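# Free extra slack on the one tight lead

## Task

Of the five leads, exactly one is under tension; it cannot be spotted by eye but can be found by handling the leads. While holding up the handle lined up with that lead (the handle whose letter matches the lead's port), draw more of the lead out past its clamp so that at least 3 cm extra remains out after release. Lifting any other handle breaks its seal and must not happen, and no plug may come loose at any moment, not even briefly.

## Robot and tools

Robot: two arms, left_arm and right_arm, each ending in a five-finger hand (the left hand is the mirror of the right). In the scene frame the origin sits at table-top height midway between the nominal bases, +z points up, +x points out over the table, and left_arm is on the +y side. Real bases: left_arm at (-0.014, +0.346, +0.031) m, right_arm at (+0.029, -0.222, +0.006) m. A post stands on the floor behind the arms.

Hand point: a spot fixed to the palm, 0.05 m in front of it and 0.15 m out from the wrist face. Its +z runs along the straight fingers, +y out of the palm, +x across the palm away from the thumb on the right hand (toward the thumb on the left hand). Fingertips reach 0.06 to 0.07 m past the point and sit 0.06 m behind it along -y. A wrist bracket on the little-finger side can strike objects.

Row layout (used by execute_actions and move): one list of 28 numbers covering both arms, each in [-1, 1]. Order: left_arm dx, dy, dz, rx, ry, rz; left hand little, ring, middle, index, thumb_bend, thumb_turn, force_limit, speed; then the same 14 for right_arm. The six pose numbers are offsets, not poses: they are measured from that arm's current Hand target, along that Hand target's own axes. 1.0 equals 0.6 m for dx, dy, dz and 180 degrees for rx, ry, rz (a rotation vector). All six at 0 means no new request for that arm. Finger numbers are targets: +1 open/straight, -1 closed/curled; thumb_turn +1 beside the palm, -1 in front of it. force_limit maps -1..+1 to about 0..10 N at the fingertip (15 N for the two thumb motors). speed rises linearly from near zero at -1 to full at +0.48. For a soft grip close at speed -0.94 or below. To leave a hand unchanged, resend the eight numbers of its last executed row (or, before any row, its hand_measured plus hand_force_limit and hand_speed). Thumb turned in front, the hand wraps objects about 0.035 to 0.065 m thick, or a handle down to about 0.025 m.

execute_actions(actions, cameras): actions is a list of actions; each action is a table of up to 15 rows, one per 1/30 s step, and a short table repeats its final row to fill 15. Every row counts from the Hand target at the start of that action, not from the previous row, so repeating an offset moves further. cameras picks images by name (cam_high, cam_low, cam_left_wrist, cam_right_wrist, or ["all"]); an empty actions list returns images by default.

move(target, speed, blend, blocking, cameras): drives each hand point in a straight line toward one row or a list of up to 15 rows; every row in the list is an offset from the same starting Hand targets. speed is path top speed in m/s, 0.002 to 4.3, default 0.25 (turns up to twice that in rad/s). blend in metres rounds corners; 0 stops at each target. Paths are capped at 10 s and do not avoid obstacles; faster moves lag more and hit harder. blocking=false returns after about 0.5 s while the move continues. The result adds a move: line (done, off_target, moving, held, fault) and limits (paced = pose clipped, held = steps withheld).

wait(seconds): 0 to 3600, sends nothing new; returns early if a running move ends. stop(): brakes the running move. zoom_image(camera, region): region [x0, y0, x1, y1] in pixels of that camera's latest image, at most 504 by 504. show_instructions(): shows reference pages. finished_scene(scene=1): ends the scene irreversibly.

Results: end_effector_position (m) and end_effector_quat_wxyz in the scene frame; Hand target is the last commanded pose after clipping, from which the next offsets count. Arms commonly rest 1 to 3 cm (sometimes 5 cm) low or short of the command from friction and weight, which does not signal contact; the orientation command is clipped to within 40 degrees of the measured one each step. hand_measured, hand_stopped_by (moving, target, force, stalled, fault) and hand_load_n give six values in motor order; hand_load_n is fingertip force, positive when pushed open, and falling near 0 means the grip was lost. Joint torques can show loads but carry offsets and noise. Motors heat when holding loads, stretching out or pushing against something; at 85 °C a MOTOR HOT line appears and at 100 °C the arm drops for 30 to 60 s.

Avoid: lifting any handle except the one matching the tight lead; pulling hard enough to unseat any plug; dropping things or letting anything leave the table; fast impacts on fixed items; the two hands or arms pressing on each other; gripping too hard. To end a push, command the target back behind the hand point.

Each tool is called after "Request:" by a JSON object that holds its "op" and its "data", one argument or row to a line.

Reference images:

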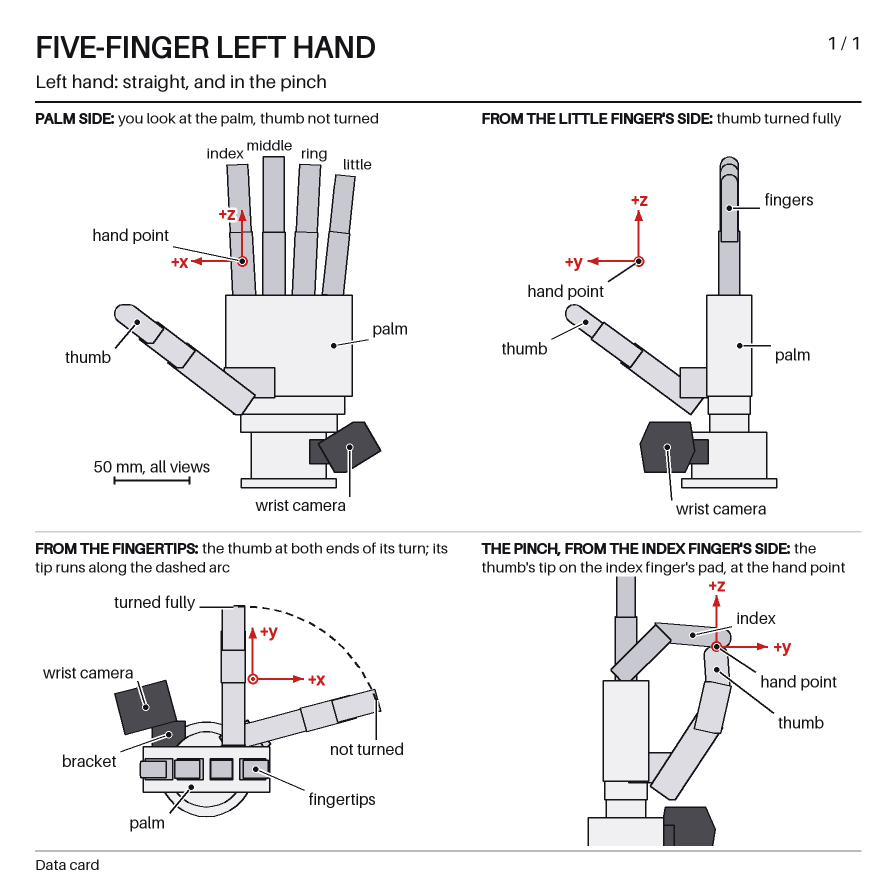

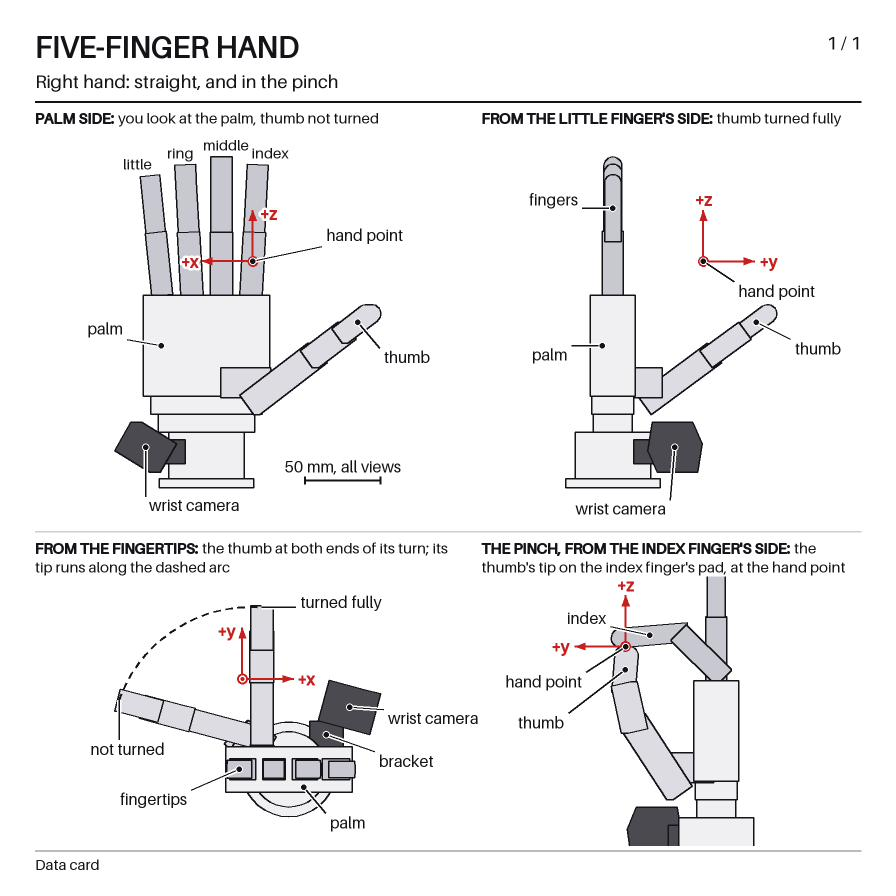

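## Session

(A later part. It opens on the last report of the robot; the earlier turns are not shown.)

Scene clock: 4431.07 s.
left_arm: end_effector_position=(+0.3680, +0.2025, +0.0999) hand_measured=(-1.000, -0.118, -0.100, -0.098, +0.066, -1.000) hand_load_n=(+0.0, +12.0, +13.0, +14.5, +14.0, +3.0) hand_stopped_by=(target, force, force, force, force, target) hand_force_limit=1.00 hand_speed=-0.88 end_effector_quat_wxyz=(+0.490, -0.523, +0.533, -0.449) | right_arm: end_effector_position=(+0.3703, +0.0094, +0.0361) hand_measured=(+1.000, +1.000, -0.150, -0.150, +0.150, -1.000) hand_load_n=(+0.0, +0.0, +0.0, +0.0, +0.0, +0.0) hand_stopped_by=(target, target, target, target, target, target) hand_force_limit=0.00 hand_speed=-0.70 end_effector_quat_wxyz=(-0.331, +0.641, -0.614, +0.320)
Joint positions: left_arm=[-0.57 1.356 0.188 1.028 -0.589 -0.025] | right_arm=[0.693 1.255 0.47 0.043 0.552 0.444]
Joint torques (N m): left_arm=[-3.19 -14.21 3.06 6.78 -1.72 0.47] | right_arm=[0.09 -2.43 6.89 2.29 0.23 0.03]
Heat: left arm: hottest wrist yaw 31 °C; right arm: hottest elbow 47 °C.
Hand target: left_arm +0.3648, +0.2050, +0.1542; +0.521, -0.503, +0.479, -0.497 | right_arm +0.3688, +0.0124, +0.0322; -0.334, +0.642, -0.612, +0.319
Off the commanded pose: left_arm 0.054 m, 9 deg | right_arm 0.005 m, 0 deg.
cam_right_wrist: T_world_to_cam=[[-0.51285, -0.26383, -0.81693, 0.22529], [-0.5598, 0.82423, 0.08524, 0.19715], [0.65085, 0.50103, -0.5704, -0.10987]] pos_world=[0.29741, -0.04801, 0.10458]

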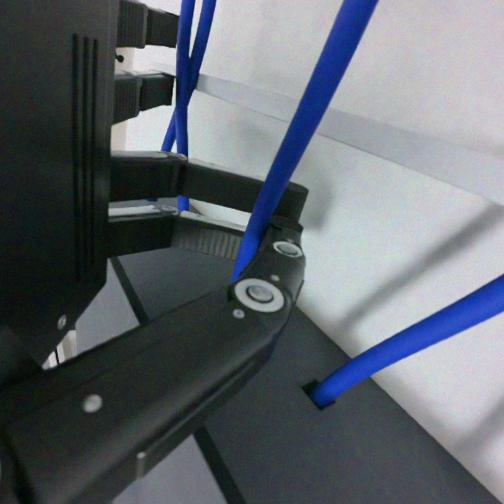

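Request:
{"op": "execute_actions", "data": {
  "actions": [
    [[0,0,0,0,0,0,-1,-0.85,-0.85,-0.85,-0.55,-1,1.0,-0.88,0,0,0,0,0,0,1,1,-0.15,-0.15,-0.6,-1,0.4,-0.75]],
    [[0,0,0,0,0,0,-1,-0.85,-0.85,-0.85,-0.55,-1,1.0,-0.88,0,0,0,0,0,0,1,1,-0.15,-0.15,-0.6,-1,0.4,-0.75]],
    [[0,0,0,0,0,0,-1,-0.85,-0.85,-0.85,-0.55,-1,1.0,-0.88,0,0,0,0,0,0,1,1,-0.15,-0.15,-0.6,-1,0.4,-0.75]]
  ],
  "cameras": ["cam_right_wrist","cam_high"]
}}

Scene clock: 4437.20 s.
left_arm: end_effector_position=(+0.3680, +0.2025, +0.0999) hand_measured=(-1.000, -0.118, -0.100, -0.098, +0.066, -1.000) hand_load_n=(+0.0, +12.0, +13.5, +14.0, +14.0, +3.0) hand_stopped_by=(target, force, force, force, force, target) hand_force_limit=1.00 hand_speed=-0.88 end_effector_quat_wxyz=(+0.490, -0.523, +0.533, -0.449) | right_arm: end_effector_position=(+0.3683, +0.0092, +0.0336) hand_measured=(+1.000, +1.000, -0.150, -0.150, -0.484, -1.000) hand_load_n=(+0.0, +0.0, +0.5, +0.5, +10.0, +0.5) hand_stopped_by=(target, target, target, target, force, target) hand_force_limit=0.40 hand_speed=-0.75 end_effector_quat_wxyz=(-0.329, +0.644, -0.612, +0.320)
Joint positions: left_arm=[-0.57 1.356 0.188 1.028 -0.589 -0.025] | right_arm=[0.697 1.258 0.467 0.043 0.552 0.442]
Joint torques (N m): left_arm=[-3.25 -14.27 3.06 6.79 -1.72 0.47] | right_arm=[-0.03 -2.73 7.06 2.25 0.23 0.05]
Heat: left arm: hottest wrist yaw 31 °C; right arm: hottest elbow 46 °C.
Hand target: left_arm +0.3648, +0.2050, +0.1542; +0.521, -0.503, +0.479, -0.497 | right_arm +0.3689, +0.0124, +0.0323; -0.334, +0.642, -0.612, +0.319
Off the commanded pose: left_arm 0.054 m, 9 deg | right_arm 0.003 m, 1 deg.
cam_right_wrist: T_world_to_cam=[[-0.51542, -0.27019, -0.81323, 0.22309], [-0.56264, 0.82249, 0.08332, 0.19748], [0.64636, 0.5005, -0.57595, -0.10817]] pos_world=[0.29601, -0.04801, 0.10267]
Images, in order (width x height): cam_high 504x504, cam_right_wrist 504x504.

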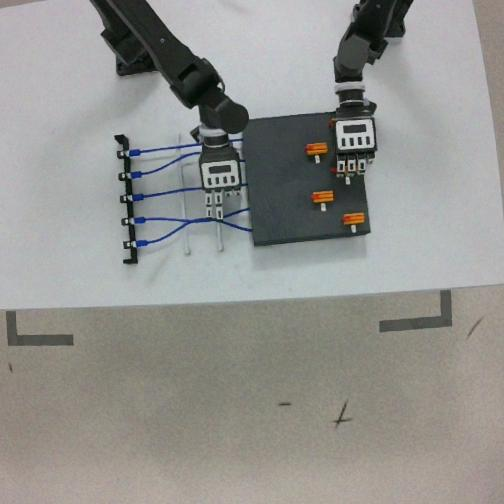

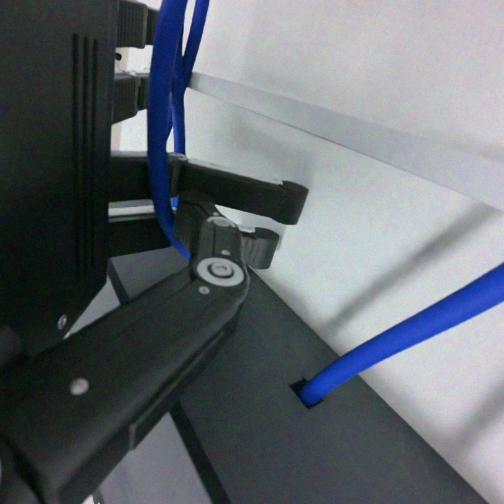

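Request:
{"op": "execute_actions", "data": {
  "actions": [
    [[0,0,0,0,0,0,-1,-0.85,-0.85,-0.85,-0.55,-1,1.0,-0.88,0,0,0,0,0,0,1,1,-0.15,-0.15,-0.85,-1,1.0,-0.8]],
    [[0,0,0,0,0,0,-1,-0.85,-0.85,-0.85,-0.55,-1,1.0,-0.88,0,0,0,0,0,0,1,1,-0.15,-0.15,-0.85,-1,1.0,-0.8]],
    [[0,0,0,0,0,0,-1,-0.85,-0.85,-0.85,-0.55,-1,1.0,-0.88,0,0,0,0,0,0,1,1,-0.45,-0.45,-0.85,-1,0.6,-0.8]],
    [[0,0,0,0,0,0,-1,-0.85,-0.85,-0.85,-0.55,-1,1.0,-0.88,0,0,0,0,0,0,1,1,-0.45,-0.45,-0.85,-1,0.6,-0.8]]
  ],
  "cameras": ["cam_right_wrist"]
}}

Scene clock: 4448.77 s.
left_arm: end_effector_position=(+0.3680, +0.2025, +0.0999) hand_measured=(-1.000, -0.118, -0.100, -0.098, +0.066, -1.000) hand_load_n=(+0.0, +12.0, +13.0, +14.5, +14.0, +3.0) hand_stopped_by=(target, force, force, force, force, target) hand_force_limit=1.00 hand_speed=-0.88 end_effector_quat_wxyz=(+0.490, -0.523, +0.533, -0.449) | right_arm: end_effector_position=(+0.3682, +0.0092, +0.0330) hand_measured=(+1.000, +1.000, -0.330, -0.312, -0.540, -1.000) hand_load_n=(+0.0, +0.5, +9.0, +8.5, +16.5, +1.0) hand_stopped_by=(target, target, force, force, force, target) hand_force_limit=0.60 hand_speed=-0.80 end_effector_quat_wxyz=(-0.328, +0.645, -0.611, +0.320)
Joint positions: left_arm=[-0.57 1.356 0.188 1.028 -0.589 -0.025] | right_arm=[0.697 1.26 0.467 0.044 0.553 0.439]
Joint torques (N m): left_arm=[-3.19 -14.27 3.03 6.8 -1.72 0.47] | right_arm=[-0.15 -2.96 7.04 2.22 0.19 0.09]
Heat: left arm: hottest wrist yaw 31 °C; right arm: hottest elbow 45 °C.
Hand target: left_arm +0.3648, +0.2050, +0.1542; +0.521, -0.503, +0.479, -0.497 | right_arm +0.3688, +0.0125, +0.0323; -0.334, +0.642, -0.612, +0.319
Off the commanded pose: left_arm 0.054 m, 9 deg | right_arm 0.003 m, 1 deg.
cam_right_wrist: T_world_to_cam=[[-0.515, -0.27403, -0.81221, 0.22247], [-0.5643, 0.82162, 0.0806, 0.19829], [0.64524, 0.49984, -0.57777, -0.10792]] pos_world=[0.2961, -0.04801, 0.10236]

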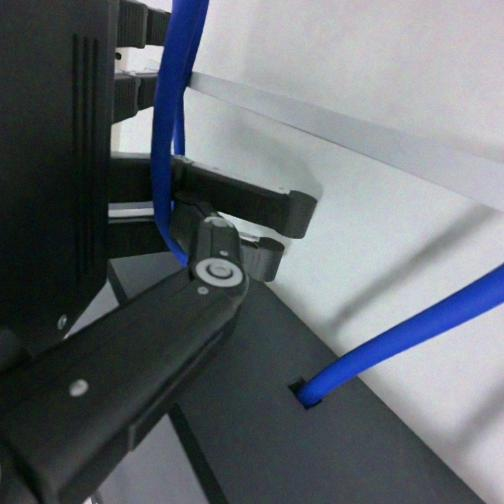

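Request:
{"op": "execute_actions", "data": {
  "actions": [
    [[0,0,0,0,0,0,-1,-0.85,-0.85,-0.85,-0.55,-1,1.0,-0.88,0.0333,-0.0128,-0.0109,0,0,0,1,1,-0.45,-0.45,-0.85,-1,0.6,-0.8]],
    [[0,0,0,0,0,0,-1,-0.85,-0.85,-0.85,-0.55,-1,1.0,-0.88,0,0,0,0,0,0,1,1,-0.45,-0.45,-0.85,-1,0.6,-0.8]]
  ],
  "cameras": ["cam_right_wrist","cam_high"]
}}

Scene clock: 4453.83 s.
left_arm: end_effector_position=(+0.3680, +0.2025, +0.0999) hand_measured=(-1.000, -0.118, -0.100, -0.098, +0.066, -1.000) hand_load_n=(+0.0, +12.0, +13.5, +14.5, +13.5, +2.5) hand_stopped_by=(target, force, force, force, force, target) hand_force_limit=1.00 hand_speed=-0.88 end_effector_quat_wxyz=(+0.490, -0.523, +0.533, -0.449) | right_arm: end_effector_position=(+0.3639, +0.0049, +0.0338) hand_measured=(+1.000, +1.000, -0.330, -0.312, -0.540, -1.000) hand_load_n=(+0.0, +0.5, +9.0, +10.0, +16.5, +1.0) hand_stopped_by=(target, target, force, force, force, target) hand_force_limit=0.60 hand_speed=-0.80 end_effector_quat_wxyz=(-0.333, +0.653, -0.607, +0.306)
Joint positions: left_arm=[-0.57 1.356 0.188 1.028 -0.589 -0.025] | right_arm=[0.673 1.231 0.45 0.044 0.499 0.417]
Joint torques (N m): left_arm=[-3.08 -14.27 3.03 6.79 -1.72 0.47] | right_arm=[-2.2 -5.36 6.75 1.22 0.75 -0.11]
Heat: left arm: hottest wrist yaw 31 °C; right arm: hottest elbow 45 °C.
Hand target: left_arm +0.3648, +0.2050, +0.1542; +0.521, -0.503, +0.479, -0.497 | right_arm +0.3689, -0.0075, +0.0424; -0.334, +0.642, -0.612, +0.319
Off the commanded pose: left_arm 0.054 m, 9 deg | right_arm 0.016 m, 2 deg.
cam_right_wrist: T_world_to_cam=[[-0.51914, -0.27539, -0.8091, 0.22107], [-0.58576, 0.80402, 0.10218, 0.20634], [0.6224, 0.52698, -0.57871, -0.09436]] pos_world=[0.29436, -0.0553, 0.10318]
Images, in order (width x height): cam_high 504x504, cam_right_wrist 504x504.

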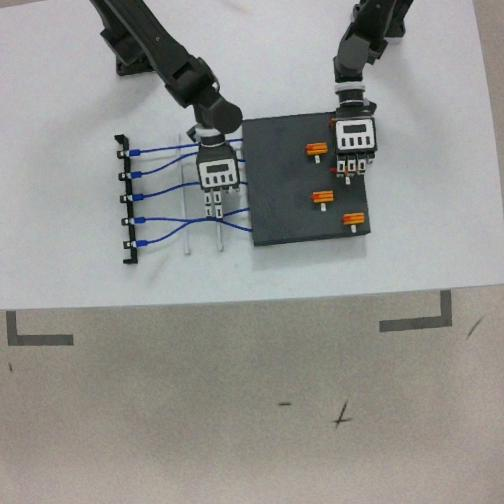

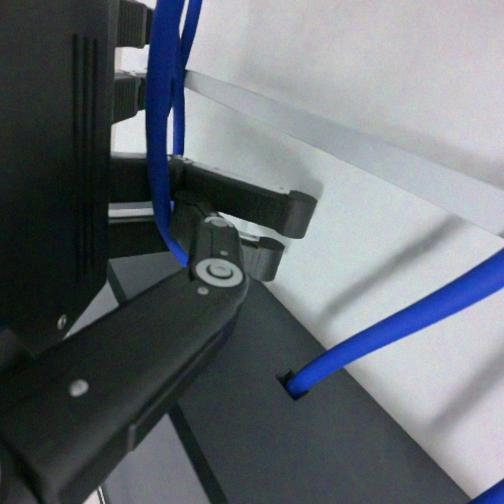

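Request:
{"op": "execute_actions", "data": {
  "actions": [
    [[0,0,0,0,0,0,-1,-0.85,-0.85,-0.85,-0.55,-1,1.0,-0.88,0.025,-0.006,-0.006,0,0,0,1,1,-0.45,-0.45,-0.85,-1,0.6,-0.8]],
    [[0,0,0,0,0,0,-1,-0.85,-0.85,-0.85,-0.55,-1,1.0,-0.88,0,0,0,0,0,0,1,1,-0.45,-0.45,-0.85,-1,0.6,-0.8]]
  ],
  "cameras": ["cam_right_wrist","cam_high"]
}}

Scene clock: 4458.63 s.
left_arm: end_effector_position=(+0.3680, +0.2025, +0.0999) hand_measured=(-1.000, -0.118, -0.100, -0.098, +0.066, -1.000) hand_load_n=(+0.0, +12.0, +13.0, +14.0, +14.0, +2.5) hand_stopped_by=(target, force, force, force, force, target) hand_force_limit=1.00 hand_speed=-0.88 end_effector_quat_wxyz=(+0.490, -0.523, +0.533, -0.449) | right_arm: end_effector_position=(+0.3621, -0.0023, +0.0366) hand_measured=(+1.000, +1.000, -0.330, -0.310, -0.540, -1.000) hand_load_n=(+0.0, +0.0, +9.0, +10.0, +16.5, +1.5) hand_stopped_by=(target, target, force, force, force, target) hand_force_limit=0.60 hand_speed=-0.80 end_effector_quat_wxyz=(-0.339, +0.655, -0.607, +0.296)
Joint positions: left_arm=[-0.57 1.356 0.188 1.028 -0.589 -0.025] | right_arm=[0.642 1.198 0.433 0.041 0.455 0.399]
Joint torques (N m): left_arm=[-3.14 -14.27 3.03 6.79 -1.72 0.47] | right_arm=[-2.78 -5.95 6.76 0.9 1.27 -0.25]
Motor temperatures (°C): left_arm=[28 28 29 30 31 28] | right_arm=[26 27 44 25 26 27]
Heat: left arm: hottest wrist yaw 31 °C; right arm: hottest elbow 44 °C.
Hand target: left_arm +0.3648, +0.2050, +0.1542; +0.521, -0.503, +0.479, -0.497 | right_arm +0.3687, -0.0227, +0.0474; -0.334, +0.642, -0.612, +0.319
Off the commanded pose: left_arm 0.054 m, 9 deg | right_arm 0.024 m, 3 deg.
cam_right_wrist: T_world_to_cam=[[-0.52188, -0.26724, -0.81008, 0.22147], [-0.59462, 0.79488, 0.12085, 0.21333], [0.61162, 0.54475, -0.57373, -0.08406]] pos_world=[0.29385, -0.0646, 0.1054]
Images, in order (width x height): cam_high 504x504, cam_right_wrist 504x504.

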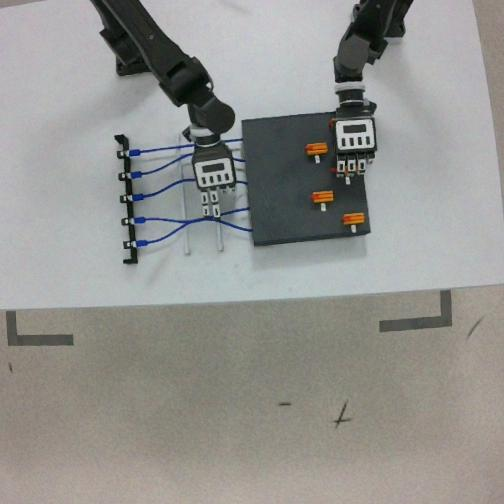

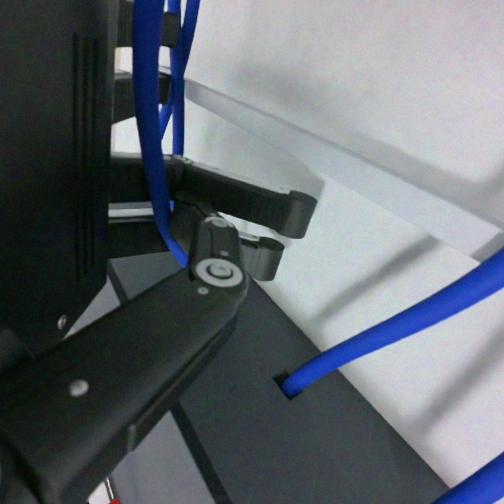

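Request:
{"op": "execute_actions", "data": {
  "actions": [
    [[0,0,0,0,0,0,-1,-0.85,-0.85,-0.85,-0.55,-1,1.0,-0.88,0.033,-0.0095,-0.008,0,0,0,1,1,-0.45,-0.45,-0.85,-1,0.6,-0.8]],
    [[0,0,0,0,0,0,-1,-0.85,-0.85,-0.85,-0.55,-1,1.0,-0.88,0,0,0,0,0,0,1,1,-0.45,-0.45,-0.85,-1,0.6,-0.8]]
  ],
  "cameras": ["cam_right_wrist","cam_high"]
}}

Scene clock: 4463.80 s.
left_arm: end_effector_position=(+0.3680, +0.2025, +0.0999) hand_measured=(-1.000, -0.118, -0.100, -0.098, +0.066, -1.000) hand_load_n=(+0.0, +12.0, +13.5, +14.0, +14.0, +2.5) hand_stopped_by=(target, force, force, force, force, target) hand_force_limit=1.00 hand_speed=-0.88 end_effector_quat_wxyz=(+0.490, -0.523, +0.533, -0.449) | right_arm: end_effector_position=(+0.3616, -0.0200, +0.0462) hand_measured=(+1.000, +1.000, -0.330, -0.310, -0.540, -1.000) hand_load_n=(+0.0, +0.0, +8.5, +9.0, +16.5, +1.5) hand_stopped_by=(target, target, force, force, force, target) hand_force_limit=0.60 hand_speed=-0.80 end_effector_quat_wxyz=(-0.342, +0.655, -0.606, +0.294)
Joint positions: left_arm=[-0.57 1.356 0.188 1.028 -0.589 -0.025] | right_arm=[0.586 1.128 0.413 0.014 0.406 0.36]
Joint torques (N m): left_arm=[-3.14 -14.21 3.06 6.8 -1.72 0.48] | right_arm=[-3.19 -4.72 7.25 1.01 1.33 -0.29]
Heat: left arm: hottest wrist yaw 31 °C; right arm: hottest elbow 44 °C.
Hand target: left_arm +0.3648, +0.2050, +0.1542; +0.521, -0.503, +0.479, -0.497 | right_arm +0.3689, -0.0424, +0.0548; -0.334, +0.642, -0.612, +0.319
Off the commanded pose: left_arm 0.054 m, 9 deg | right_arm 0.025 m, 3 deg.
cam_right_wrist: T_world_to_cam=[[-0.51945, -0.26366, -0.81281, 0.22354], [-0.59867, 0.79102, 0.126, 0.22713], [0.60973, 0.55206, -0.56874, -0.06798]] pos_world=[0.29354, -0.0832, 0.11442]
Images, in order (width x height): cam_high 504x504, cam_right_wrist 504x504.

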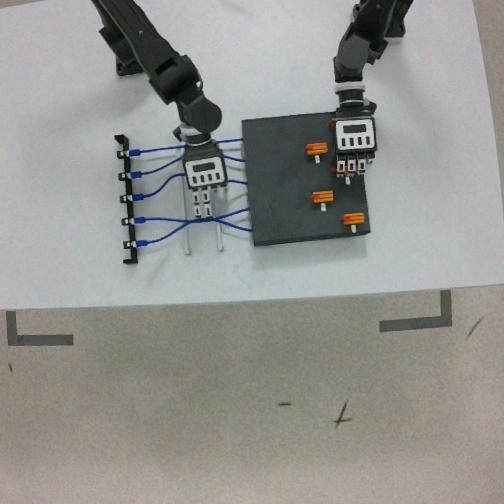

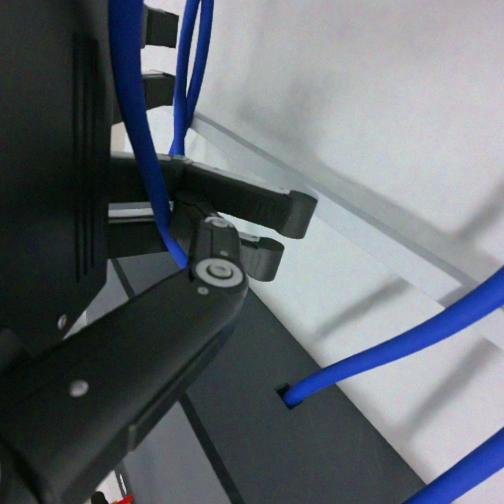

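Request:
{"op": "execute_actions", "data": {
  "actions": [
    [[0,0,0,0,0,0,-1,-0.85,-0.85,-0.85,-0.55,-1,1.0,-0.88,0.033,-0.0055,-0.005,0,0,0,1,1,-0.45,-0.45,-0.85,-1,0.6,-0.8]],
    [[0,0,0,0,0,0,-1,-0.85,-0.85,-0.85,-0.55,-1,1.0,-0.88,0,0,0,0,0,0,1,1,-0.45,-0.45,-0.85,-1,0.6,-0.8]]
  ],
  "cameras": ["cam_right_wrist","cam_high"]
}}

Request:
{"op": "zoom_image", "data": {
  "camera": "cam_high",
  "region": [110, 120, 270, 260]
}}

Scene clock: 4469.37 s.
left_arm: end_effector_position=(+0.3680, +0.2025, +0.0999) hand_measured=(-1.000, -0.118, -0.100, -0.098, +0.066, -1.000) hand_load_n=(+0.0, +12.0, +13.0, +14.0, +14.0, +3.0) hand_stopped_by=(target, force, force, force, force, target) hand_force_limit=1.00 hand_speed=-0.88 end_effector_quat_wxyz=(+0.490, -0.523, +0.533, -0.449) | right_arm: end_effector_position=(+0.3651, -0.0438, +0.0557) hand_measured=(+1.000, +1.000, -0.330, -0.310, -0.540, -1.000) hand_load_n=(+0.0, -0.5, +8.5, +8.0, +16.5, +1.5) hand_stopped_by=(target, target, force, force, force, target) hand_force_limit=0.60 hand_speed=-0.80 end_effector_quat_wxyz=(-0.345, +0.650, -0.607, +0.299)
Joint positions: left_arm=[-0.57 1.356 0.188 1.028 -0.589 -0.025] | right_arm=[0.51 1.061 0.393 -0.004 0.358 0.309]
Joint torques (N m): left_arm=[-3.19 -14.27 3.07 6.8 -1.73 0.48] | right_arm=[-2.61 -3.14 7.69 1.11 1.09 -0.23]
Heat: left arm: hottest wrist yaw 31 °C; right arm: hottest elbow 44 °C.
Hand target: left_arm +0.3648, +0.2050, +0.1542; +0.521, -0.503, +0.479, -0.497 | right_arm +0.3694, -0.0623, +0.0593; -0.334, +0.642, -0.612, +0.319
Off the commanded pose: left_arm 0.054 m, 9 deg | right_arm 0.019 m, 3 deg.
cam_right_wrist: T_world_to_cam=[[-0.51186, -0.25851, -0.81925, 0.22461], [-0.59313, 0.79621, 0.11934, 0.24539], [0.62145, 0.54701, -0.56088, -0.05653]] pos_world=[0.29565, -0.1064, 0.12302]
Images, in order (width x height): cam_high 504x504, cam_right_wrist 504x504.

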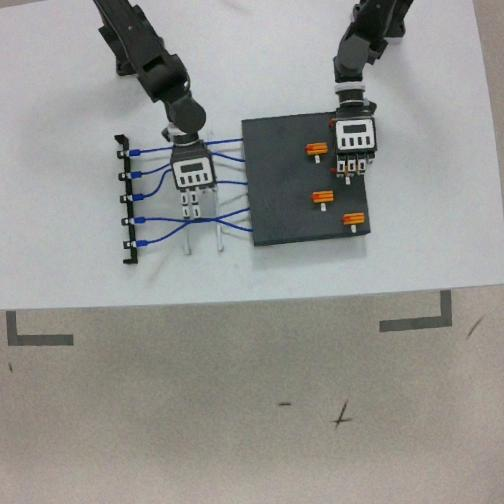

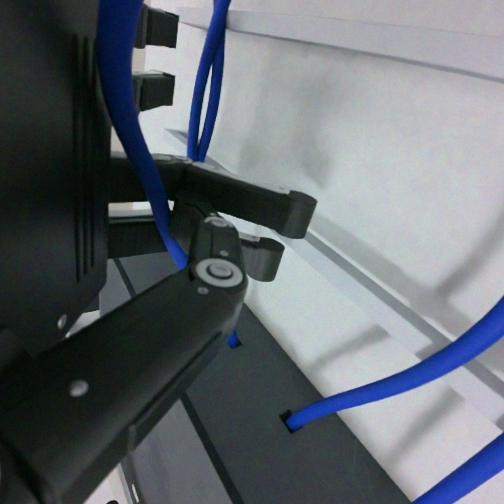

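Scaled by 3.150.

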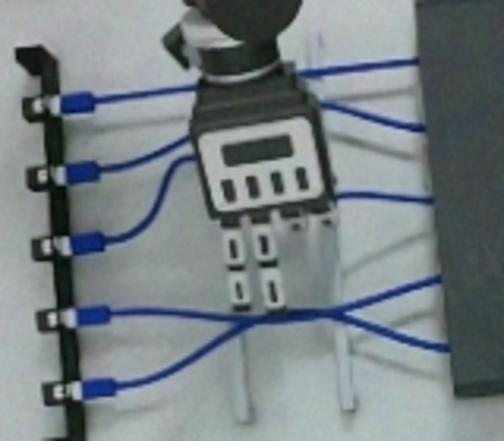

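Request:
{"op": "execute_actions", "data": {
  "actions": [
    [[0,0.02,0,0,0,0,-1,-0.85,-0.85,-0.85,-0.55,-1,1.0,-0.88,0,0,0,0,0,0,1,1,-0.45,-0.45,-0.85,-1,0.6,-0.8]],
    [[0,0.02,0,0,0,0,-1,-0.85,-0.85,-0.85,-0.55,-1,1.0,-0.88,0,0,0,0,0,0,1,1,-0.45,-0.45,-0.85,-1,0.6,-0.8]]
  ],
  "cameras": ["cam_left_wrist"]
}}

Scene clock: 4478.70 s.
left_arm: end_effector_position=(+0.3684, +0.2041, +0.0979) hand_measured=(-1.000, -0.118, -0.100, -0.098, +0.066, -1.000) hand_load_n=(+0.0, +11.5, +11.0, +13.0, +11.5, +2.0) hand_stopped_by=(target, force, force, force, force, target) hand_force_limit=1.00 hand_speed=-0.88 end_effector_quat_wxyz=(+0.504, -0.513, +0.515, -0.466) | right_arm: end_effector_position=(+0.3651, -0.0438, +0.0557) hand_measured=(+1.000, +1.000, -0.330, -0.310, -0.540, -1.000) hand_load_n=(+0.0, +0.0, +8.5, +8.0, +16.5, +1.5) hand_stopped_by=(target, target, force, force, force, target) hand_force_limit=0.60 hand_speed=-0.80 end_effector_quat_wxyz=(-0.345, +0.650, -0.607, +0.299)
Joint positions: left_arm=[-0.573 1.473 0.165 1.238 -0.596 0.001] | right_arm=[0.51 1.061 0.393 -0.004 0.358 0.309]
Joint torques (N m): left_arm=[-3.02 -11.22 2.47 5.64 -1.31 0.26] | right_arm=[-2.61 -3.14 7.69 1.1 1.09 -0.26]
Heat: left arm: hottest wrist yaw 31 °C; right arm: hottest elbow 44 °C.
Hand target: left_arm +0.3658, +0.2050, +0.1303; +0.521, -0.503, +0.478, -0.497 | right_arm +0.3694, -0.0623, +0.0593; -0.334, +0.642, -0.612, +0.319
Off the commanded pose: left_arm 0.032 m, 6 deg | right_arm 0.019 m, 3 deg.
cam_left_wrist: T_world_to_cam=[[0.04464, -0.26482, 0.96327, -0.05917], [-0.48379, -0.84935, -0.21108, 0.37567], [0.87404, -0.4566, -0.16603, -0.10017]] pos_world=[0.27194, 0.25767, 0.11966]

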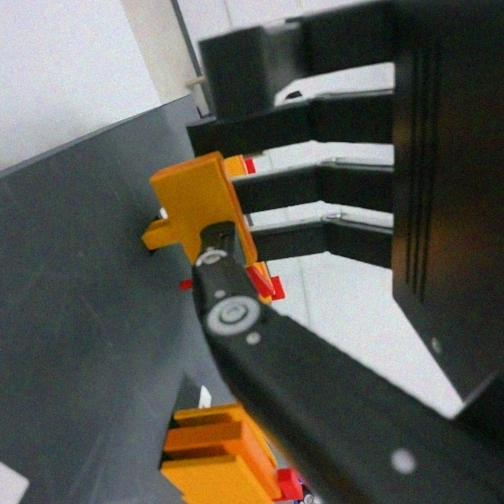

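Request:
{"op": "execute_actions", "data": {
  "actions": [
    [[0,0.018,0,0,0,0,-1,-0.85,-0.85,-0.85,-0.55,-1,1.0,-0.88,0,0,0,0,0,0,1,1,-0.45,-0.45,-0.85,-1,0.6,-0.8]],
    [[0,0.012,0,0,0,0,-1,-0.85,-0.85,-0.85,-0.55,-1,1.0,-0.88,0,0,0,0,0,0,1,1,-0.45,-0.45,-0.85,-1,0.6,-0.8]]
  ],
  "cameras": ["cam_left_wrist"]
}}

Scene clock: 4483.03 s.
left_arm: end_effector_position=(+0.3681, +0.2040, +0.0897) hand_measured=(-1.000, -0.118, -0.100, -0.098, +0.066, -1.000) hand_load_n=(+0.0, +12.0, +11.0, +12.5, +10.0, +1.5) hand_stopped_by=(target, force, force, force, force, target) hand_force_limit=1.00 hand_speed=-0.88 end_effector_quat_wxyz=(+0.509, -0.508, +0.507, -0.475) | right_arm: end_effector_position=(+0.3651, -0.0438, +0.0557) hand_measured=(+1.000, +1.000, -0.330, -0.310, -0.540, -1.000) hand_load_n=(+0.0, +0.0, +8.5, +8.0, +16.5, +1.5) hand_stopped_by=(target, target, force, force, force, target) hand_force_limit=0.60 hand_speed=-0.80 end_effector_quat_wxyz=(-0.345, +0.650, -0.607, +0.299)
Joint positions: left_arm=[-0.577 1.595 0.157 1.401 -0.601 0.012] | right_arm=[0.51 1.061 0.393 -0.004 0.358 0.309]
Joint torques (N m): left_arm=[-2.67 -10.29 1.74 4.92 -1.06 0.16] | right_arm=[-2.55 -3.25 7.69 1.1 1.1 -0.25]
Heat: left arm: hottest wrist yaw 31 °C; right arm: hottest elbow 43 °C.
Hand target: left_arm +0.3664, +0.2051, +0.1122; +0.521, -0.503, +0.479, -0.497 | right_arm +0.3694, -0.0623, +0.0593; -0.334, +0.642, -0.612, +0.319
Off the commanded pose: left_arm 0.023 m, 4 deg | right_arm 0.019 m, 3 deg.
cam_left_wrist: T_world_to_cam=[[0.01746, -0.2587, 0.9658, -0.04273], [-0.47785, -0.85065, -0.21922, 0.3725], [0.87827, -0.45768, -0.13847, -0.1052]] pos_world=[0.27114, 0.25767, 0.10836]

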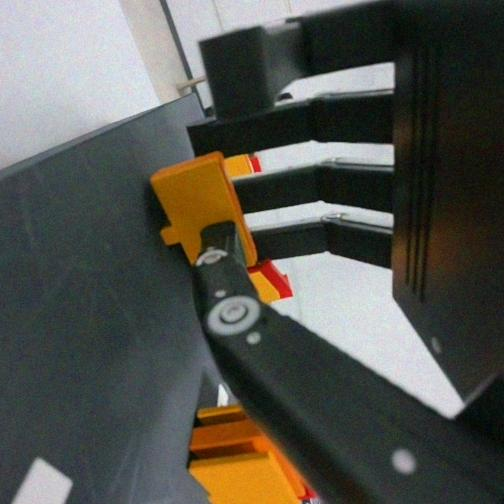

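Request:
{"op": "execute_actions", "data": {
  "actions": [
    [[0,0.01,0,0,0,0,-1,-0.85,-0.85,-0.85,-0.55,-1,1.0,-0.88,0,0,0,0,0,0,1,1,-0.45,-0.45,-0.85,-1,0.6,-0.8]],
    [[0,0.01,0,0,0,0,-1,-0.85,-0.85,-0.85,-0.55,-1,1.0,-0.88,0,0,0,0,0,0,1,1,-0.45,-0.45,-0.85,-1,0.6,-0.8]]
  ],
  "cameras": ["cam_left_wrist"]
}}

Scene clock: 4488.33 s.
left_arm: end_effector_position=(+0.3679, +0.2040, +0.0866) hand_measured=(-1.000, -0.118, -0.100, -0.098, +0.066, -1.000) hand_load_n=(+0.0, +12.0, +11.0, +12.5, +9.5, +1.0) hand_stopped_by=(target, force, force, force, force, target) hand_force_limit=1.00 hand_speed=-0.88 end_effector_quat_wxyz=(+0.513, -0.505, +0.498, -0.484) | right_arm: end_effector_position=(+0.3651, -0.0438, +0.0557) hand_measured=(+1.000, +1.000, -0.330, -0.310, -0.540, -1.000) hand_load_n=(+0.0, +0.0, +8.5, +8.0, +16.5, +1.5) hand_stopped_by=(target, target, force, force, force, target) hand_force_limit=0.60 hand_speed=-0.80 end_effector_quat_wxyz=(-0.345, +0.650, -0.607, +0.299)
Joint positions: left_arm=[-0.58 1.675 0.154 1.514 -0.604 0.02] | right_arm=[0.51 1.061 0.393 -0.004 0.358 0.309]
Joint torques (N m): left_arm=[-2.49 -9.29 1.46 4.23 -0.89 0.1] | right_arm=[-2.61 -3.25 7.71 1.07 1.1 -0.24]
Heat: left arm: hottest wrist yaw 30 °C; right arm: hottest elbow 43 °C.
Hand target: left_arm +0.3668, +0.2050, +0.1003; +0.521, -0.503, +0.479, -0.497 | right_arm +0.3694, -0.0623, +0.0593; -0.334, +0.642, -0.612, +0.319
Off the commanded pose: left_arm 0.014 m, 3 deg | right_arm 0.019 m, 3 deg.
cam_left_wrist: T_world_to_cam=[[-0.00649, -0.25076, 0.96803, -0.03279], [-0.47216, -0.85257, -0.22402, 0.37041], [0.88149, -0.45852, -0.11286, -0.10863]] pos_world=[0.27043, 0.25777, 0.10246]

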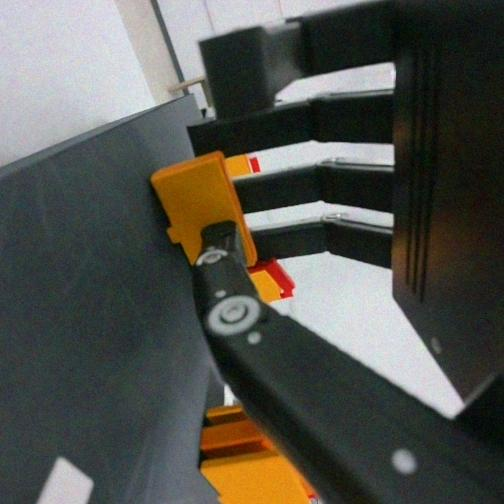

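Request:
{"op": "execute_actions", "data": {
  "actions": [
    [[0,0.01,0,0,0,0,-1,-0.85,-0.85,-0.85,-0.55,-1,1.0,-0.88,0,0,0,0,0,0,1,1,-0.45,-0.45,-0.85,-1,0.6,-0.8]],
    [[0,0,0,0,0,0,-1,-0.85,-0.85,-0.85,-0.55,-1,1.0,-0.88,0,0,0,0,0,0,1,1,-0.45,-0.45,-0.85,-1,0.6,-0.8]]
  ],
  "cameras": ["cam_left_wrist"]
}}

Scene clock: 4493.43 s.
left_arm: end_effector_position=(+0.3680, +0.2040, +0.0863) hand_measured=(-1.000, -0.118, -0.100, -0.098, +0.066, -1.000) hand_load_n=(+0.0, +12.0, +11.0, +12.5, +9.0, +0.5) hand_stopped_by=(target, force, force, force, force, target) hand_force_limit=1.00 hand_speed=-0.88 end_effector_quat_wxyz=(+0.514, -0.504, +0.497, -0.485) | right_arm: end_effector_position=(+0.3651, -0.0438, +0.0557) hand_measured=(+1.000, +1.000, -0.330, -0.310, -0.540, -1.000) hand_load_n=(+0.0, -0.5, +8.5, +8.0, +16.5, +1.5) hand_stopped_by=(target, target, force, force, force, target) hand_force_limit=0.60 hand_speed=-0.80 end_effector_quat_wxyz=(-0.345, +0.650, -0.607, +0.299)
Joint positions: left_arm=[-0.58 1.686 0.154 1.529 -0.604 0.02] | right_arm=[0.51 1.061 0.393 -0.004 0.358 0.309]
Joint torques (N m): left_arm=[-2.37 -8.64 1.59 3.73 -0.83 0.03] | right_arm=[-2.67 -3.19 7.71 1.07 1.09 -0.25]
Heat: left arm: hottest wrist yaw 30 °C; right arm: hottest elbow 43 °C.
Hand target: left_arm +0.3670, +0.2051, +0.0942; +0.521, -0.503, +0.479, -0.497 | right_arm +0.3694, -0.0623, +0.0593; -0.334, +0.642, -0.612, +0.319
Off the commanded pose: left_arm 0.008 m, 3 deg | right_arm 0.019 m, 3 deg.
joint sent to its limit (left arm) — joint 4 (wrist pitch), upper limit. The joint targets still meet the commanded pose.
cam_left_wrist: T_world_to_cam=[[-0.00987, -0.24856, 0.96857, -0.03172], [-0.47106, -0.85325, -0.22377, 0.37008], [0.88205, -0.45846, -0.10866, -0.10931]] pos_world=[0.27043, 0.25777, 0.10165]

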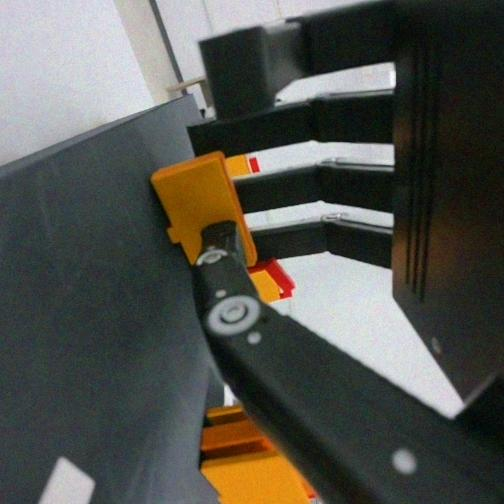

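Request:
{"op": "execute_actions", "data": {
  "actions": [
    [[0,0.006,0,0,0,0,-1,-0.85,-0.85,-0.85,-0.55,-1,1.0,-0.88,0,0,0,0,0,0,1,1,-0.45,-0.45,-0.85,-1,0.6,-0.8]],
    [[0,0,0,0,0,0,-1,0.0,0.0,0.0,0.15,-1,1.0,-0.88,0,0,0,0,0,0,1,1,-0.45,-0.45,-0.85,-1,0.6,-0.8]],
    [[0,0,0,0,0,0,-1,0.0,0.0,0.0,0.15,-1,1.0,-0.88,0,0,0,0,0,0,1,1,-0.45,-0.45,-0.85,-1,0.6,-0.8]]
  ],
  "cameras": ["cam_left_wrist"]
}}

Scene clock: 4500.03 s.
left_arm: end_effector_position=(+0.3671, +0.2044, +0.0884) hand_measured=(-1.000, +0.000, +0.000, +0.000, +0.150, -1.000) hand_load_n=(+0.0, +0.0, +0.0, +0.0, +0.0, +1.5) hand_stopped_by=(target, target, target, target, target, target) hand_force_limit=1.00 hand_speed=-0.88 end_effector_quat_wxyz=(+0.514, -0.506, +0.491, -0.489) | right_arm: end_effector_position=(+0.3651, -0.0438, +0.0557) hand_measured=(+1.000, +1.000, -0.330, -0.310, -0.540, -1.000) hand_load_n=(+0.0, +0.0, +8.5, +8.0, +16.5, +1.5) hand_stopped_by=(target, target, force, force, force, target) hand_force_limit=0.60 hand_speed=-0.80 end_effector_quat_wxyz=(-0.345, +0.650, -0.607, +0.299)
Joint positions: left_arm=[-0.581 1.691 0.15 1.548 -0.609 0.014] | right_arm=[0.51 1.061 0.393 -0.004 0.358 0.309]
Joint torques (N m): left_arm=[-2.08 -8.18 1.98 2.99 -0.57 0.04] | right_arm=[-2.61 -3.25 7.68 1.13 1.1 -0.24]
Heat: left arm: hottest wrist yaw 30 °C; right arm: hottest elbow 43 °C.
Hand target: left_arm +0.3672, +0.2050, +0.0907; +0.521, -0.503, +0.479, -0.497 | right_arm +0.3694, -0.0623, +0.0593; -0.334, +0.642, -0.612, +0.319
Off the commanded pose: left_arm 0.002 m, 2 deg | right_arm 0.019 m, 3 deg.
joint sent to its limit (left arm) — joint 4 (wrist pitch), upper limit. The joint targets still meet the commanded pose.
cam_left_wrist: T_world_to_cam=[[-0.01769, -0.23766, 0.97119, -0.03321], [-0.46614, -0.85736, -0.21829, 0.36908], [0.88453, -0.45657, -0.09562, -0.11054]] pos_world=[0.26923, 0.25807, 0.10225]

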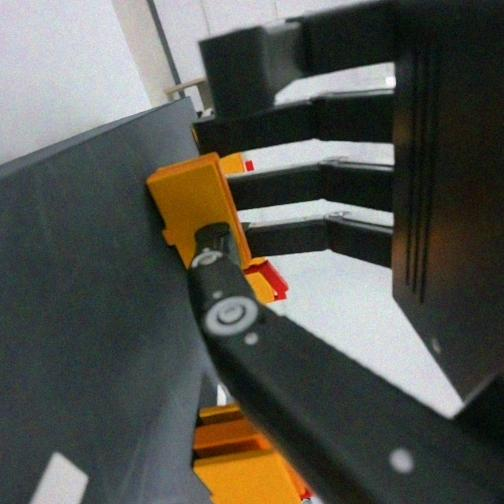

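Request:
{"op": "execute_actions", "data": {
  "actions": [
    [[0,0,0,0,0,0,-1,0.0,0.0,0.0,0.5,-1,1.0,-0.7,0,0,0,0,0,0,1,1,-0.45,-0.45,-0.85,-1,0.6,-0.8]],
    [[0,-0.02,0,0,0,0,-1,0.0,0.0,0.0,0.5,-1,1.0,-0.7,0,0,0,0,0,0,1,1,-0.45,-0.45,-0.85,-1,0.6,-0.8]],
    [[0,0,0,0,0,0,-1,0.0,0.0,0.0,0.5,-1,1.0,-0.7,0,0,0,0,0,0,1,1,-0.45,-0.45,-0.85,-1,0.6,-0.8]]
  ],
  "cameras": ["cam_left_wrist"]
}}

Scene clock: 4517.53 s.
left_arm: end_effector_position=(+0.3688, +0.2058, +0.1029) hand_measured=(-1.000, +0.000, +0.000, +0.000, +0.500, -1.000) hand_load_n=(+0.0, +0.0, +0.0, +0.0, +0.0, +0.0) hand_stopped_by=(target, target, target, target, target, target) hand_force_limit=1.00 hand_speed=-0.70 end_effector_quat_wxyz=(+0.519, -0.506, +0.474, -0.500) | right_arm: end_effector_position=(+0.3651, -0.0438, +0.0557) hand_measured=(+1.000, +1.000, -0.330, -0.310, -0.540, -1.000) hand_load_n=(+0.0, +0.0, +8.5, +8.0, +16.5, +1.5) hand_stopped_by=(target, target, force, force, force, target) hand_force_limit=0.60 hand_speed=-0.80 end_effector_quat_wxyz=(-0.345, +0.650, -0.607, +0.299)
Joint positions: left_arm=[-0.581 1.653 0.148 1.552 -0.621 0.014] | right_arm=[0.51 1.061 0.393 -0.004 0.358 0.309]
Joint torques (N m): left_arm=[-2.37 -8.76 2.02 2.11 -0.12 0.17] | right_arm=[-2.67 -3.19 7.71 1.1 1.1 -0.24]
Heat: left arm: hottest elbow 29 °C; right arm: hottest elbow 43 °C.
Hand target: left_arm +0.3667, +0.2050, +0.1027; +0.521, -0.503, +0.479, -0.497 | right_arm +0.3694, -0.0623, +0.0593; -0.334, +0.642, -0.612, +0.319
Off the commanded pose: left_arm 0.002 m, 1 deg | right_arm 0.019 m, 3 deg.
cam_left_wrist: T_world_to_cam=[[-0.04708, -0.2172, 0.97499, -0.04078], [-0.44913, -0.86724, -0.21489, 0.36955], [0.89222, -0.44802, -0.05672, -0.11866]] pos_world=[0.26993, 0.25847, 0.11244]

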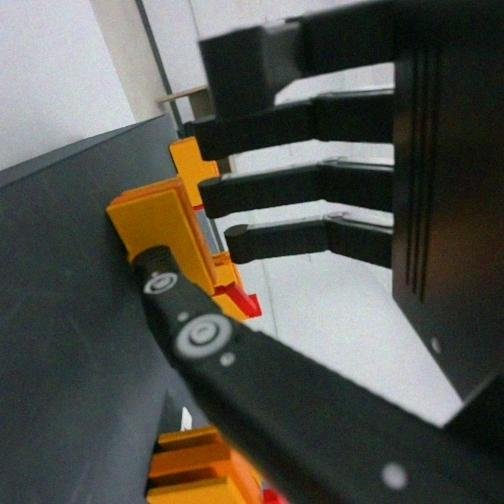

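Request:
{"op": "execute_actions", "data": {
  "actions": [
    [[0,-0.02,0,0,0,0,-1,0.2,0.2,0.2,0.7,-1,1.0,-0.6,0,0,0,0,0,0,1,1,-0.45,-0.45,-0.85,-1,0.6,-0.8]],
    [[0,-0.04,0,0,0,0,-1,0.2,0.2,0.2,0.7,-1,1.0,-0.6,0,0,0,0,0,0,1,1,-0.45,-0.45,-0.85,-1,0.6,-0.8]],
    [[0,-0.04,0,0,0,0,-1,0.2,0.2,0.2,0.7,-1,1.0,-0.6,0,0,0,0,0,0,1,1,-0.45,-0.45,-0.85,-1,0.6,-0.8]]
  ],
  "cameras": ["cam_left_wrist","cam_high","cam_low"]
}}

Scene clock: 4523.80 s.
left_arm: end_effector_position=(+0.3592, +0.2138, +0.1568) hand_measured=(-1.000, +0.200, +0.200, +0.200, +0.700, -1.000) hand_load_n=(+0.0, +0.0, +0.0, +0.0, +0.0, +0.0) hand_stopped_by=(target, target, target, target, target, target) hand_force_limit=1.00 hand_speed=-0.60 end_effector_quat_wxyz=(+0.522, -0.508, +0.477, -0.492) | right_arm: end_effector_position=(+0.3651, -0.0438, +0.0557) hand_measured=(+1.000, +1.000, -0.330, -0.310, -0.540, -1.000) hand_load_n=(+0.0, +0.0, +8.5, +8.0, +16.5, +1.5) hand_stopped_by=(target, target, force, force, force, target) hand_force_limit=0.60 hand_speed=-0.80 end_effector_quat_wxyz=(-0.345, +0.650, -0.607, +0.299)
Joint positions: left_arm=[-0.581 1.176 0.144 1.068 -0.629 0.019] | right_arm=[0.51 1.061 0.393 -0.004 0.358 0.309]
Joint torques (N m): left_arm=[-2.9 -4.48 7.98 2.06 -0.04 0.12] | right_arm=[-2.61 -3.14 7.71 1.11 1.09 -0.25]
Heat: left arm: hottest elbow 29 °C; right arm: hottest elbow 43 °C.
Hand target: left_arm +0.3646, +0.2050, +0.1627; +0.521, -0.503, +0.479, -0.497 | right_arm +0.3694, -0.0623, +0.0593; -0.334, +0.642, -0.612, +0.319
Off the commanded pose: left_arm 0.012 m, 1 deg | right_arm 0.019 m, 3 deg.
cam_left_wrist: T_world_to_cam=[[-0.03516, -0.22821, 0.97298, -0.09363], [-0.44433, -0.86849, -0.21976, 0.38318], [0.89517, -0.44005, -0.07086, -0.10396]] pos_world=[0.26002, 0.26567, 0.16794]
Images, in order (width x height): cam_high 504x504, cam_low 504x504, cam_left_wrist 504x504.

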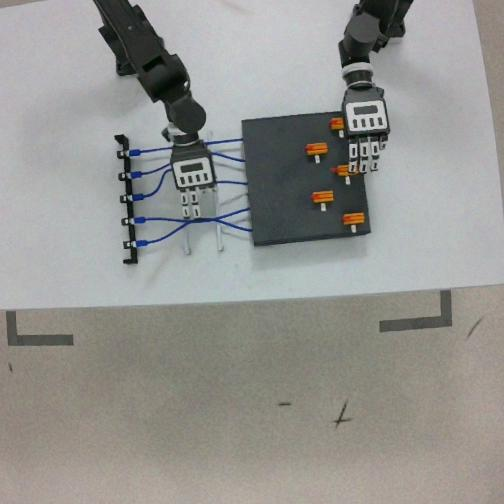

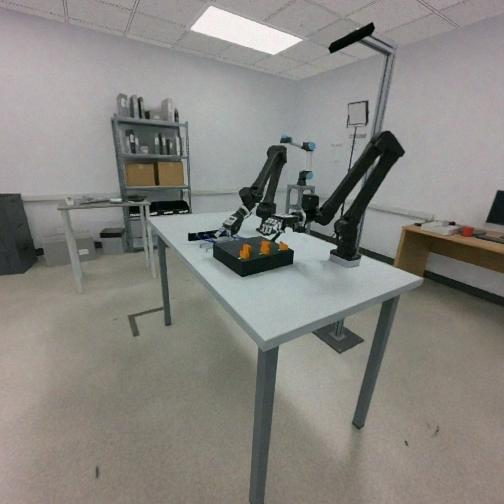

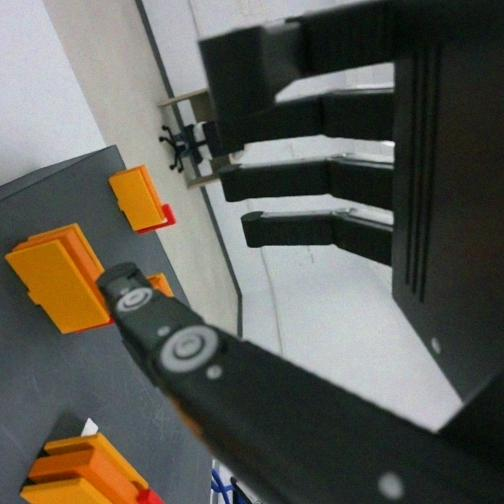

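Request:
{"op": "zoom_image", "data": {
  "camera": "cam_high",
  "region": [290, 90, 400, 240]
}}

Request:
{"op": "zoom_image", "data": {
  "camera": "cam_left_wrist",
  "region": [0, 150, 250, 504]
}}

Scaled by 3.360.

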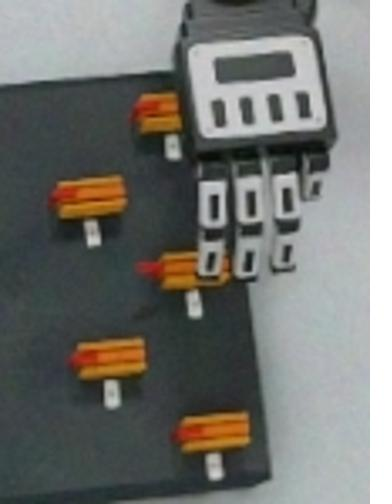

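Scaled by 1.424.

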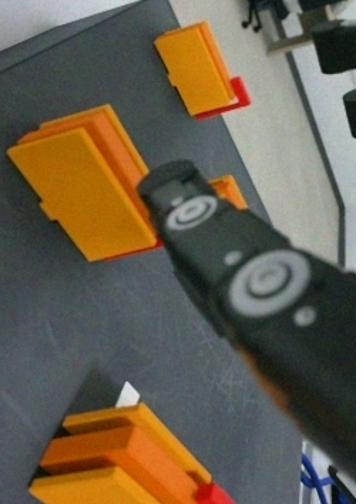

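Request:
{"op": "execute_actions", "data": {
  "actions": [
    [[0,0,0,0,0,0,-1,0.2,0.2,0.2,0.7,-1,1.0,-0.6,-0.02,0,0,0,0,0,1,1,-0.45,-0.45,-0.85,-1,0.6,-0.8]],
    [[0,0,0,0,0,0,-1,0.2,0.2,0.2,0.7,-1,1.0,-0.6,0,0,0,0,0,0,1,1,-0.45,-0.45,-0.85,-1,0.6,-0.8]]
  ],
  "cameras": ["cam_right_wrist"]
}}

Scene clock: 4532.37 s.
left_arm: end_effector_position=(+0.3592, +0.2138, +0.1568) hand_measured=(-1.000, +0.200, +0.200, +0.200, +0.700, -1.000) hand_load_n=(+0.0, +0.0, +0.0, +0.0, +0.0, +0.0) hand_stopped_by=(target, target, target, target, target, target) hand_force_limit=1.00 hand_speed=-0.60 end_effector_quat_wxyz=(+0.522, -0.508, +0.477, -0.492) | right_arm: end_effector_position=(+0.3640, -0.0434, +0.0558) hand_measured=(+1.000, +1.000, -0.330, -0.310, -0.540, -1.000) hand_load_n=(+0.0, +0.0, +8.5, +7.5, +16.5, +1.5) hand_stopped_by=(target, target, force, force, force, target) hand_force_limit=0.60 hand_speed=-0.80 end_effector_quat_wxyz=(-0.340, +0.650, -0.605, +0.309)
Joint positions: left_arm=[-0.581 1.176 0.144 1.068 -0.629 0.019] | right_arm=[0.531 1.061 0.393 -0.007 0.393 0.311]
Joint torques (N m): left_arm=[-2.84 -4.54 7.97 2.06 -0.05 0.12] | right_arm=[-1.26 -1.73 8.77 1.02 0.93 0.03]
Heat: left arm: hottest elbow 29 °C; right arm: hottest elbow 43 °C.
Hand target: left_arm +0.3646, +0.2050, +0.1627; +0.521, -0.503, +0.479, -0.497 | right_arm +0.3688, -0.0502, +0.0593; -0.334, +0.642, -0.612, +0.319
Off the commanded pose: left_arm 0.012 m, 1 deg | right_arm 0.009 m, 2 deg.
cam_right_wrist: T_world_to_cam=[[-0.50629, -0.26993, -0.81903, 0.22176], [-0.58779, 0.80297, 0.09871, 0.24395], [0.63101, 0.5314, -0.56519, -0.05989]] pos_world=[0.29346, -0.1042, 0.1237]

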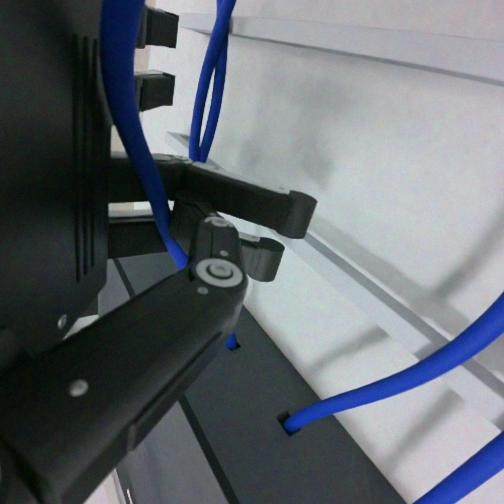

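Request:
{"op": "execute_actions", "data": {
  "actions": [
    [[0,0,0,0,0,0,-1,0.2,0.2,0.2,0.7,-1,1.0,-0.6,-0.012,0,0,0,0,0,1,1,-0.45,-0.45,-0.85,-1,0.6,-0.8]],
    [[0,0,0,0,0,0,-1,0.2,0.2,0.2,0.7,-1,1.0,-0.6,0,0,0,0,0,0,1,1,-0.15,-0.15,-0.45,-1,0.6,-0.85]],
    [[0,0,0,0,0,0,-1,0.2,0.2,0.2,0.7,-1,1.0,-0.6,0,0,0,0,0,0,1,1,-0.15,-0.15,0.05,-1,0.6,-0.75]],
    [[0,0,0,0,0,0,-1,0.2,0.2,0.2,0.7,-1,1.0,-0.6,0,0,0,0,0,0,1,1,-0.15,-0.15,0.05,-1,0.6,-0.75]]
  ],
  "cameras": ["cam_right_wrist","cam_high"]
}}

Scene clock: 4538.33 s.
left_arm: end_effector_position=(+0.3592, +0.2138, +0.1568) hand_measured=(-1.000, +0.200, +0.200, +0.200, +0.700, -1.000) hand_load_n=(+0.0, +0.0, +0.0, +0.0, +0.0, +0.0) hand_stopped_by=(target, target, target, target, target, target) hand_force_limit=1.00 hand_speed=-0.60 end_effector_quat_wxyz=(+0.522, -0.508, +0.477, -0.492) | right_arm: end_effector_position=(+0.3637, -0.0446, +0.0554) hand_measured=(+1.000, +1.000, -0.150, -0.150, +0.050, -1.000) hand_load_n=(+0.0, +0.0, +0.0, +0.0, +0.0, +0.0) hand_stopped_by=(target, target, target, target, target, target) hand_force_limit=0.60 hand_speed=-0.75 end_effector_quat_wxyz=(-0.335, +0.645, -0.609, +0.319)
Joint positions: left_arm=[-0.581 1.176 0.144 1.068 -0.629 0.019] | right_arm=[0.547 1.064 0.393 -0.011 0.431 0.323]
Joint torques (N m): left_arm=[-2.84 -4.42 7.95 2.07 -0.04 0.12] | right_arm=[-0.73 -1.03 9.44 1.09 0.22 0.07]
Heat: left arm: hottest elbow 29 °C; right arm: hottest elbow 43 °C.
Hand target: left_arm +0.3646, +0.2050, +0.1627; +0.521, -0.503, +0.479, -0.497 | right_arm +0.3685, -0.0431, +0.0592; -0.334, +0.642, -0.612, +0.319
Off the commanded pose: left_arm 0.012 m, 1 deg | right_arm 0.006 m, 1 deg.
cam_right_wrist: T_world_to_cam=[[-0.50617, -0.27021, -0.81901, 0.22081], [-0.57171, 0.81614, 0.08406, 0.24041], [0.64571, 0.51079, -0.56759, -0.06547]] pos_world=[0.29149, -0.10311, 0.12348]
Images, in order (width x height): cam_high 504x504, cam_right_wrist 504x504.

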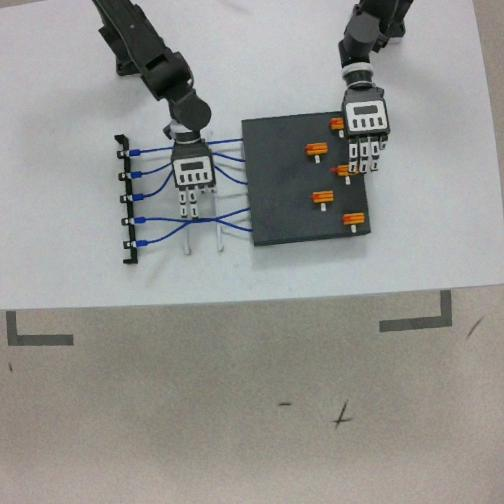

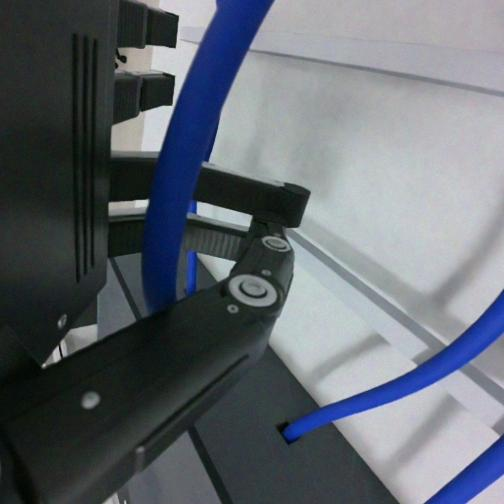

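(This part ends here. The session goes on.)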